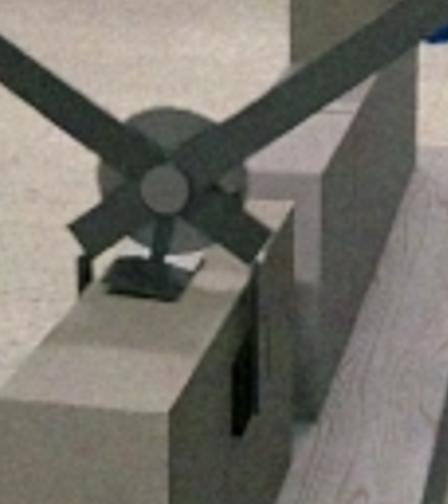

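Request:
move:
  arm1: {"joints": {"joint2_rad": 0.9618, "joint4_rad": 2.1009, "joint6_rad": 0.0789}, "min_time_s": 1.2}
  arm2: {"joints": {"joint2_rad": 1.4325, "joint4_rad": 0.9134, "joint6_rad": 0.7957}, "min_time_s": 1.2}
  arm3: {"joints": {"joint2_rad": 1.1704, "joint4_rad": 2.0947, "joint6_rad": -0.1235}, "min_time_s": 1.2}
  arm4: {"joints": {"joint2_rad": 1.236, "joint4_rad": 1.1693, "joint6_rad": 0.7363}, "min_time_s": 1.2}

Scene clock: 168.50 s.
Joint torques (N m): arm1=[-1.79 -31.38 -0.99 -7.33 -0.75 -2.36 -0.3] | arm2=[1.47 -48.62 3.72 -9.64 0.97 2.13 -0.59] | arm3=[-1.14 -27.78 1.79 1.87 -0.2 -0.81 0.15] | arm4=[0.79 -44.88 3.16 -17.35 -0.47 -1.83 0.05]
Motor temperatures (°C): arm1=[32 31 25 29 36 35 36] | arm2=[30 34 28 31 36 33 45] | arm3=[30 33 24 29 30 38 34] | arm4=[28 33 24 32 34 39 35]
Flange force (N): arm1=[-8.9 -8.7 30.7] | arm2=[16.5 10.0 45.1] | arm3=[-3.1 1.1 30.2] | arm4=[14.5 -7.6 29.4]
move: arm1 done; arm2 done; arm3 done; arm4 done
Joint velocities: within noise
arm1.joint_positions: joint1_rad=-0.328 joint2_rad=+0.962 joint3_rad=+0.000 joint4_rad=+2.101 joint5_rad=+0.000 joint6_rad=+0.079 joint7_rad=-0.339 hand_index_mcp=-0.450 hand_index_abd=+0.001 hand_index_pip=-0.750 hand_index_dip=+0.003 hand_middle_mcp=-0.437 hand_middle_abd=-0.001 hand_middle_pip=-0.758 hand_middle_dip=+0.013 hand_ring_mcp=-0.425 hand_ring_abd=-0.006 hand_ring_pip=-0.767 hand_ring_dip=+0.008 hand_thumb_cmc=+0.716 hand_thumb_axl=-0.390 hand_thumb_mcp=-0.784 hand_thumb_ipl=+0.168 hand_current_limit=+0.750 hand_speed=-0.600
arm1.joint_status: all done
arm1.hand_state: blocked,goal,blocked,goal,blocked,goal,blocked,goal,blocked,goal,blocked,goal,goal,goal,goal,goal
arm1.index_mcp_current_ma: 191
arm1.index_abd_current_ma: 0
arm1.index_pip_current_ma: 109
arm1.index_dip_current_ma: 2
arm1.middle_mcp_current_ma: 243
arm1.middle_abd_current_ma: 0
arm1.middle_pip_current_ma: 84
arm1.middle_dip_current_ma: 15
arm1.ring_mcp_current_ma: 293
arm1.ring_abd_current_ma: -4
arm1.ring_pip_current_ma: 60
arm1.ring_dip_current_ma: 8
arm1.thumb_cmc_current_ma: 1
arm1.thumb_axl_current_ma: 15
arm1.thumb_mcp_current_ma: 2
arm1.thumb_ipl_current_ma: 0
arm1.hand_goal_index_mcp: -0.520
arm1.hand_goal_index_abd: 0.000
arm1.hand_goal_index_pip: -0.800
arm1.hand_goal_index_dip: 0.000
arm1.hand_goal_middle_mcp: -0.520
arm1.hand_goal_middle_abd: 0.000
arm1.hand_goal_middle_pip: -0.800
arm1.hand_goal_middle_dip: 0.000
arm1.hand_goal_ring_mcp: -0.520
arm1.hand_goal_ring_abd: 0.000
arm1.hand_goal_ring_pip: -0.800
arm1.hand_goal_ring_dip: 0.000
arm1.hand_goal_thumb_cmc: 0.714
arm1.hand_goal_thumb_axl: -0.400
arm1.hand_goal_thumb_mcp: -0.786
arm1.hand_goal_thumb_ipl: 0.168
arm1.hand: x=-0.4182 y=-0.2866 z=+0.6144 quat_wxyz=(+0.000, +0.000, +1.000, +0.003) (m; scene frame)
arm2.joint_positions: joint1_rad=-1.060 joint2_rad=+1.432 joint3_rad=+0.000 joint4_rad=+0.913 joint5_rad=+0.000 joint6_rad=+0.796 joint7_rad=-0.977 hand_index_mcp=-0.422 hand_index_abd=+0.001 hand_index_pip=-0.782 hand_index_dip=+0.003 hand_middle_mcp=-0.419 hand_middle_abd=-0.002 hand_middle_pip=-0.776 hand_middle_dip=+0.008 hand_ring_mcp=-0.418 hand_ring_abd=+0.001 hand_ring_pip=-0.775 hand_ring_dip=+0.002 hand_thumb_cmc=+0.716 hand_thumb_axl=+0.678 hand_thumb_mcp=+0.224 hand_thumb_ipl=+0.168 hand_current_limit=+0.750 hand_speed=-0.600
arm2.joint_status: all done
arm2.hand_state: blocked,goal,goal,goal,blocked,goal,blocked,goal,blocked,goal,blocked,goal,goal,goal,goal,goal
arm2.index_mcp_current_ma: 228
arm2.index_abd_current_ma: 0
arm2.index_pip_current_ma: 12
arm2.index_dip_current_ma: 0
arm2.middle_mcp_current_ma: 240
arm2.middle_abd_current_ma: 0
arm2.middle_pip_current_ma: 19
arm2.middle_dip_current_ma: 3
arm2.ring_mcp_current_ma: 247
arm2.ring_abd_current_ma: 0
arm2.ring_pip_current_ma: 20
arm2.ring_dip_current_ma: 0
arm2.thumb_cmc_current_ma: 0
arm2.thumb_axl_current_ma: 0
arm2.thumb_mcp_current_ma: -1
arm2.thumb_ipl_current_ma: 0
arm2.hand_goal_index_mcp: -0.520
arm2.hand_goal_index_abd: 0.000
arm2.hand_goal_index_pip: -0.800
arm2.hand_goal_index_dip: 0.000
arm2.hand_goal_middle_mcp: -0.520
arm2.hand_goal_middle_abd: 0.000
arm2.hand_goal_middle_pip: -0.800
arm2.hand_goal_middle_dip: 0.000
arm2.hand_goal_ring_mcp: -0.520
arm2.hand_goal_ring_abd: 0.000
arm2.hand_goal_ring_pip: -0.800
arm2.hand_goal_ring_dip: 0.000
arm2.hand_goal_thumb_cmc: 0.714
arm2.hand_goal_thumb_axl: 0.678
arm2.hand_goal_thumb_mcp: 0.226
arm2.hand_goal_thumb_ipl: 0.168
arm2.hand: x=-0.1988 y=-0.2870 z=+0.6201 quat_wxyz=(+0.000, +0.000, +1.000, -0.006) (m; scene frame)
arm3.joint_positions: joint1_rad=+0.133 joint2_rad=+1.170 joint3_rad=+0.000 joint4_rad=+2.095 joint5_rad=+0.000 joint6_rad=-0.124 joint7_rad=+0.143 hand_index_mcp=-0.415 hand_index_abd=+0.008 hand_index_pip=-0.696 hand_index_dip=+0.002 hand_middle_mcp=-0.448 hand_middle_abd=-0.005 hand_middle_pip=-0.697 hand_middle_dip=+0.003 hand_ring_mcp=-0.477 hand_ring_abd=-0.003 hand_ring_pip=-0.687 hand_ring_dip=+0.003 hand_thumb_cmc=+0.714 hand_thumb_axl=+0.677 hand_thumb_mcp=+0.223 hand_thumb_ipl=+0.168 hand_current_limit=+0.750 hand_speed=-0.600
arm3.joint_status: all done
arm3.hand_state: blocked,goal,goal,goal,blocked,goal,goal,goal,blocked,goal,goal,goal,goal,goal,goal,goal
arm3.index_mcp_current_ma: 365
arm3.index_abd_current_ma: 9
arm3.index_pip_current_ma: 3
arm3.index_dip_current_ma: 2
arm3.middle_mcp_current_ma: 214
arm3.middle_abd_current_ma: -4
arm3.middle_pip_current_ma: 3
arm3.middle_dip_current_ma: 2
arm3.ring_mcp_current_ma: 105
arm3.ring_abd_current_ma: -2
arm3.ring_pip_current_ma: 18
arm3.ring_dip_current_ma: 2
arm3.thumb_cmc_current_ma: 0
arm3.thumb_axl_current_ma: 0
arm3.thumb_mcp_current_ma: -3
arm3.thumb_ipl_current_ma: 0
arm3.hand_goal_index_mcp: -0.520
arm3.hand_goal_index_abd: 0.000
arm3.hand_goal_index_pip: -0.700
arm3.hand_goal_index_dip: 0.000
arm3.hand_goal_middle_mcp: -0.520
arm3.hand_goal_middle_abd: 0.000
arm3.hand_goal_middle_pip: -0.700
arm3.hand_goal_middle_dip: 0.000
arm3.hand_goal_ring_mcp: -0.520
arm3.hand_goal_ring_abd: 0.000
arm3.hand_goal_ring_pip: -0.700
arm3.hand_goal_ring_dip: 0.000
arm3.hand_goal_thumb_cmc: 0.714
arm3.hand_goal_thumb_axl: 0.678
arm3.hand_goal_thumb_mcp: 0.226
arm3.hand_goal_thumb_ipl: 0.168
arm3.hand: x=-0.4649 y=+0.3142 z=+0.6016 quat_wxyz=(-0.001, +1.000, +0.000, +0.002) (m; scene frame)
arm4.joint_positions: joint1_rad=+1.053 joint2_rad=+1.236 joint3_rad=+0.000 joint4_rad=+1.169 joint5_rad=+0.000 joint6_rad=+0.736 joint7_rad=+0.980 hand_index_mcp=-0.434 hand_index_abd=+0.002 hand_index_pip=-0.777 hand_index_dip=+0.002 hand_middle_mcp=-0.431 hand_middle_abd=-0.002 hand_middle_pip=-0.755 hand_middle_dip=+0.002 hand_ring_mcp=-0.449 hand_ring_abd=-0.001 hand_ring_pip=-0.733 hand_ring_dip=+0.003 hand_thumb_cmc=+0.717 hand_thumb_axl=-0.391 hand_thumb_mcp=-0.784 hand_thumb_ipl=+0.168 hand_current_limit=+0.780 hand_speed=-0.600
arm4.joint_status: all done
arm4.hand_state: blocked,goal,goal,goal,blocked,goal,blocked,goal,blocked,goal,blocked,goal,goal,goal,goal,goal
arm4.index_mcp_current_ma: 356
arm4.index_abd_current_ma: 3
arm4.index_pip_current_ma: 5
arm4.index_dip_current_ma: 4
arm4.middle_mcp_current_ma: 371
arm4.middle_abd_current_ma: -4
arm4.middle_pip_current_ma: 75
arm4.middle_dip_current_ma: 4
arm4.ring_mcp_current_ma: 283
arm4.ring_abd_current_ma: -2
arm4.ring_pip_current_ma: 161
arm4.ring_dip_current_ma: 5
arm4.thumb_cmc_current_ma: 5
arm4.thumb_axl_current_ma: 29
arm4.thumb_mcp_current_ma: 5
arm4.thumb_ipl_current_ma: -1
arm4.hand_goal_index_mcp: -0.520
arm4.hand_goal_index_abd: 0.000
arm4.hand_goal_index_pip: -0.780
arm4.hand_goal_index_dip: 0.000
arm4.hand_goal_middle_mcp: -0.520
arm4.hand_goal_middle_abd: 0.000
arm4.hand_goal_middle_pip: -0.780
arm4.hand_goal_middle_dip: 0.000
arm4.hand_goal_ring_mcp: -0.520
arm4.hand_goal_ring_abd: 0.000
arm4.hand_goal_ring_pip: -0.780
arm4.hand_goal_ring_dip: 0.000
arm4.hand_goal_thumb_cmc: 0.714
arm4.hand_goal_thumb_axl: -0.400
arm4.hand_goal_thumb_mcp: -0.786
arm4.hand_goal_thumb_ipl: 0.168
arm4.hand: x=-0.2449 y=+0.3164 z=+0.6119 quat_wxyz=(+0.002, +1.000, +0.000, +0.001) (m; scene frame)
pictures: none

Request:
move:
  arm1: {"joints": {"joint1_rad": -0.3276, "joint2_rad": 0.7436, "joint4_rad": 2.1223, "joint6_rad": 0.2757, "joint7_rad": -0.3389}, "min_time_s": 3}
  arm2: {"joints": {"joint1_rad": -1.0615, "joint2_rad": 1.275, "joint4_rad": 1.0055, "joint6_rad": 0.8611, "joint7_rad": -0.9781}, "min_time_s": 3}
  arm3: {"joints": {"joint1_rad": 0.1333, "joint2_rad": 0.9454, "joint4_rad": 2.1723, "joint6_rad": 0.0239, "joint7_rad": 0.1432}, "min_time_s": 3}
  arm4: {"joints": {"joint1_rad": 1.052, "joint2_rad": 1.0918, "joint4_rad": 1.2047, "joint6_rad": 0.8451, "joint7_rad": 0.9797}, "min_time_s": 3}
  cameras: ["cam_high", "cam_low"]

Request:
zoom_image:
  camera: "cam_low"
  region: [380, 270, 540, 450]

Scene clock: 182.07 s.
Joint torques (N m): arm1=[-3.19 -26.49 -2.31 -2.59 -0.52 1.64 0.22] | arm2=[1.05 -53.89 4.07 -13.69 1.55 1.2 -0.33] | arm3=[0.7 -23.17 3.23 2.42 -0.26 0.88 -0.07] | arm4=[-0.54 -47.17 1.81 -16.27 -0.92 0.89 0.4]
Motor temperatures (°C): arm1=[32 31 25 29 36 35 36] | arm2=[30 35 28 31 36 33 45] | arm3=[30 34 24 29 30 38 34] | arm4=[28 35 24 32 34 39 35]
Flange force (N): arm1=[-7.2 6.1 33.7] | arm2=[13.2 7.9 49.4] | arm3=[0.3 6.1 25.0] | arm4=[5.6 -4.0 40.8]
move: arm1 done; arm2 done; arm3 done; arm4 done
TORQUE WARNING: arm2's joint2_rad reached its warning level (56.7 N m). A warning alone does not stop the arm.
Joint velocities: within noise
arm1.joint_positions: joint1_rad=-0.328 joint2_rad=+0.744 joint3_rad=+0.000 joint4_rad=+2.122 joint5_rad=+0.000 joint6_rad=+0.276 joint7_rad=-0.339 hand_index_mcp=-0.441 hand_index_abd=-0.003 hand_index_pip=-0.782 hand_index_dip=+0.005 hand_middle_mcp=-0.435 hand_middle_abd=-0.001 hand_middle_pip=-0.761 hand_middle_dip=+0.013 hand_ring_mcp=-0.429 hand_ring_abd=-0.005 hand_ring_pip=-0.766 hand_ring_dip=+0.008 hand_thumb_cmc=+0.716 hand_thumb_axl=-0.390 hand_thumb_mcp=-0.784 hand_thumb_ipl=+0.168 hand_current_limit=+0.750 hand_speed=-0.600
arm1.joint_status: all done
arm1.hand_state: blocked,goal,goal,goal,blocked,goal,blocked,goal,blocked,goal,blocked,goal,goal,goal,goal,goal
arm1.index_mcp_current_ma: 227
arm1.index_abd_current_ma: -2
arm1.index_pip_current_ma: 25
arm1.index_dip_current_ma: 4
arm1.middle_mcp_current_ma: 250
arm1.middle_abd_current_ma: 0
arm1.middle_pip_current_ma: 75
arm1.middle_dip_current_ma: 15
arm1.ring_mcp_current_ma: 275
arm1.ring_abd_current_ma: -3
arm1.ring_pip_current_ma: 62
arm1.ring_dip_current_ma: 8
arm1.thumb_cmc_current_ma: 1
arm1.thumb_axl_current_ma: 15
arm1.thumb_mcp_current_ma: 2
arm1.thumb_ipl_current_ma: 0
arm1.hand_goal_index_mcp: -0.520
arm1.hand_goal_index_abd: 0.000
arm1.hand_goal_index_pip: -0.800
arm1.hand_goal_index_dip: 0.000
arm1.hand_goal_middle_mcp: -0.520
arm1.hand_goal_middle_abd: 0.000
arm1.hand_goal_middle_pip: -0.800
arm1.hand_goal_middle_dip: 0.000
arm1.hand_goal_ring_mcp: -0.520
arm1.hand_goal_ring_abd: 0.000
arm1.hand_goal_ring_pip: -0.800
arm1.hand_goal_ring_dip: 0.000
arm1.hand_goal_thumb_cmc: 0.714
arm1.hand_goal_thumb_axl: -0.400
arm1.hand_goal_thumb_mcp: -0.786
arm1.hand_goal_thumb_ipl: 0.168
arm1.on_its_own: hand_index_pip moved -0.032 to your old target -0.800
arm1.hand: x=-0.4183 y=-0.2867 z=+0.6943 quat_wxyz=(+0.000, +0.000, +1.000, +0.003) (m; scene frame)
arm2.joint_positions: joint1_rad=-1.061 joint2_rad=+1.275 joint3_rad=+0.000 joint4_rad=+1.005 joint5_rad=+0.000 joint6_rad=+0.861 joint7_rad=-0.978 hand_index_mcp=-0.391 hand_index_abd=+0.001 hand_index_pip=-0.794 hand_index_dip=+0.003 hand_middle_mcp=-0.397 hand_middle_abd=-0.002 hand_middle_pip=-0.794 hand_middle_dip=+0.003 hand_ring_mcp=-0.418 hand_ring_abd=+0.001 hand_ring_pip=-0.775 hand_ring_dip=+0.002 hand_thumb_cmc=+0.716 hand_thumb_axl=+0.678 hand_thumb_mcp=+0.224 hand_thumb_ipl=+0.168 hand_current_limit=+0.750 hand_speed=-0.600
arm2.joint_status: all done
arm2.hand_state: blocked,goal,goal,goal,blocked,goal,goal,goal,blocked,goal,blocked,goal,goal,goal,goal,goal
arm2.index_mcp_current_ma: 361
arm2.index_abd_current_ma: 0
arm2.index_pip_current_ma: 2
arm2.index_dip_current_ma: 0
arm2.middle_mcp_current_ma: 337
arm2.middle_abd_current_ma: 0
arm2.middle_pip_current_ma: 2
arm2.middle_dip_current_ma: 1
arm2.ring_mcp_current_ma: 247
arm2.ring_abd_current_ma: 0
arm2.ring_pip_current_ma: 20
arm2.ring_dip_current_ma: 0
arm2.thumb_cmc_current_ma: 0
arm2.thumb_axl_current_ma: 0
arm2.thumb_mcp_current_ma: -1
arm2.thumb_ipl_current_ma: 0
arm2.hand_goal_index_mcp: -0.520
arm2.hand_goal_index_abd: 0.000
arm2.hand_goal_index_pip: -0.800
arm2.hand_goal_index_dip: 0.000
arm2.hand_goal_middle_mcp: -0.520
arm2.hand_goal_middle_abd: 0.000
arm2.hand_goal_middle_pip: -0.800
arm2.hand_goal_middle_dip: 0.000
arm2.hand_goal_ring_mcp: -0.520
arm2.hand_goal_ring_abd: 0.000
arm2.hand_goal_ring_pip: -0.800
arm2.hand_goal_ring_dip: 0.000
arm2.hand_goal_thumb_cmc: 0.714
arm2.hand_goal_thumb_axl: 0.678
arm2.hand_goal_thumb_mcp: 0.226
arm2.hand_goal_thumb_ipl: 0.168
arm2.hand: x=-0.1990 y=-0.2869 z=+0.6999 quat_wxyz=(+0.000, +0.000, +1.000, -0.006) (m; scene frame)
arm3.joint_positions: joint1_rad=+0.133 joint2_rad=+0.945 joint3_rad=+0.000 joint4_rad=+2.172 joint5_rad=+0.000 joint6_rad=+0.024 joint7_rad=+0.143 hand_index_mcp=-0.414 hand_index_abd=+0.004 hand_index_pip=-0.696 hand_index_dip=+0.002 hand_middle_mcp=-0.445 hand_middle_abd=+0.001 hand_middle_pip=-0.697 hand_middle_dip=+0.003 hand_ring_mcp=-0.465 hand_ring_abd=+0.000 hand_ring_pip=-0.697 hand_ring_dip=+0.003 hand_thumb_cmc=+0.714 hand_thumb_axl=+0.677 hand_thumb_mcp=+0.223 hand_thumb_ipl=+0.168 hand_current_limit=+0.750 hand_speed=-0.600
arm3.joint_status: all done
arm3.hand_state: blocked,goal,goal,goal,blocked,goal,goal,goal,blocked,goal,goal,goal,goal,goal,goal,goal
arm3.index_mcp_current_ma: 368
arm3.index_abd_current_ma: 3
arm3.index_pip_current_ma: 3
arm3.index_dip_current_ma: 2
arm3.middle_mcp_current_ma: 230
arm3.middle_abd_current_ma: 1
arm3.middle_pip_current_ma: 3
arm3.middle_dip_current_ma: 2
arm3.ring_mcp_current_ma: 148
arm3.ring_abd_current_ma: 0
arm3.ring_pip_current_ma: 3
arm3.ring_dip_current_ma: 2
arm3.thumb_cmc_current_ma: 0
arm3.thumb_axl_current_ma: 0
arm3.thumb_mcp_current_ma: -3
arm3.thumb_ipl_current_ma: 0
arm3.hand_goal_index_mcp: -0.520
arm3.hand_goal_index_abd: 0.000
arm3.hand_goal_index_pip: -0.700
arm3.hand_goal_index_dip: 0.000
arm3.hand_goal_middle_mcp: -0.520
arm3.hand_goal_middle_abd: 0.000
arm3.hand_goal_middle_pip: -0.700
arm3.hand_goal_middle_dip: 0.000
arm3.hand_goal_ring_mcp: -0.520
arm3.hand_goal_ring_abd: 0.000
arm3.hand_goal_ring_pip: -0.700
arm3.hand_goal_ring_dip: 0.000
arm3.hand_goal_thumb_cmc: 0.714
arm3.hand_goal_thumb_axl: 0.678
arm3.hand_goal_thumb_mcp: 0.226
arm3.hand_goal_thumb_ipl: 0.168
arm3.hand: x=-0.4652 y=+0.3141 z=+0.6816 quat_wxyz=(-0.001, +1.000, +0.000, +0.002) (m; scene frame)
arm4.joint_positions: joint1_rad=+1.052 joint2_rad=+1.094 joint3_rad=+0.000 joint4_rad=+1.205 joint5_rad=+0.000 joint6_rad=+0.845 joint7_rad=+0.980 hand_index_mcp=-0.435 hand_index_abd=+0.000 hand_index_pip=-0.777 hand_index_dip=+0.002 hand_middle_mcp=-0.417 hand_middle_abd=-0.002 hand_middle_pip=-0.762 hand_middle_dip=+0.002 hand_ring_mcp=-0.429 hand_ring_abd=+0.000 hand_ring_pip=-0.747 hand_ring_dip=+0.003 hand_thumb_cmc=+0.717 hand_thumb_axl=-0.391 hand_thumb_mcp=-0.784 hand_thumb_ipl=+0.168 hand_current_limit=+0.780 hand_speed=-0.600
arm4.joint_status: all done
arm4.hand_state: blocked,goal,goal,goal,blocked,goal,goal,goal,blocked,goal,blocked,goal,goal,goal,goal,goal
arm4.index_mcp_current_ma: 355
arm4.index_abd_current_ma: -1
arm4.index_pip_current_ma: 5
arm4.index_dip_current_ma: 4
arm4.middle_mcp_current_ma: 442
arm4.middle_abd_current_ma: -4
arm4.middle_pip_current_ma: 51
arm4.middle_dip_current_ma: 4
arm4.ring_mcp_current_ma: 383
arm4.ring_abd_current_ma: 0
arm4.ring_pip_current_ma: 106
arm4.ring_dip_current_ma: 5
arm4.thumb_cmc_current_ma: 5
arm4.thumb_axl_current_ma: 29
arm4.thumb_mcp_current_ma: 5
arm4.thumb_ipl_current_ma: -1
arm4.hand_goal_index_mcp: -0.520
arm4.hand_goal_index_abd: 0.000
arm4.hand_goal_index_pip: -0.780
arm4.hand_goal_index_dip: 0.000
arm4.hand_goal_middle_mcp: -0.520
arm4.hand_goal_middle_abd: 0.000
arm4.hand_goal_middle_pip: -0.780
arm4.hand_goal_middle_dip: 0.000
arm4.hand_goal_ring_mcp: -0.520
arm4.hand_goal_ring_abd: 0.000
arm4.hand_goal_ring_pip: -0.780
arm4.hand_goal_ring_dip: 0.000
arm4.hand_goal_thumb_cmc: 0.714
arm4.hand_goal_thumb_axl: -0.400
arm4.hand_goal_thumb_mcp: -0.786
arm4.hand_goal_thumb_ipl: 0.168
arm4.hand: x=-0.2443 y=+0.3167 z=+0.6905 quat_wxyz=(+0.002, +1.000, +0.000, +0.001) (m; scene frame)
pictures: cam_high, cam_low

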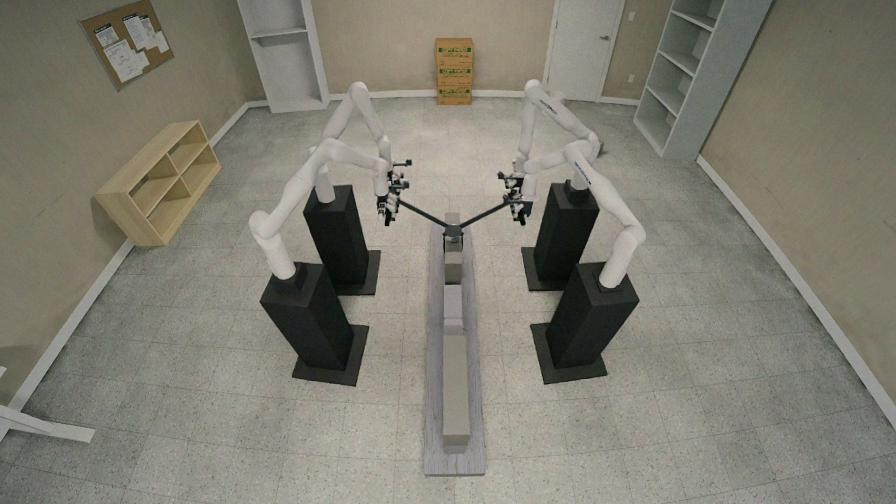

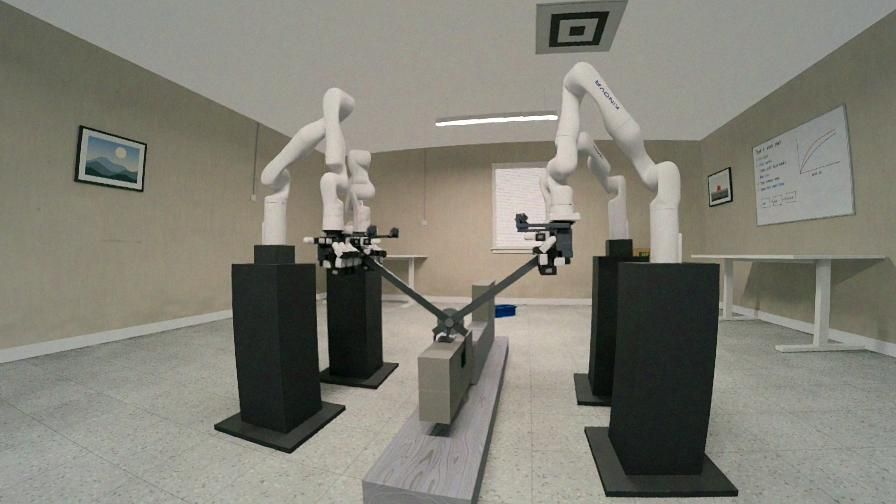

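Scaled by 2.800 from the camera's 896x504 image, which has a finer 1280x720 frame.

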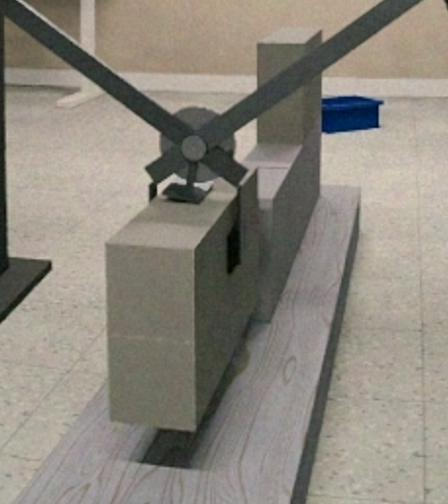

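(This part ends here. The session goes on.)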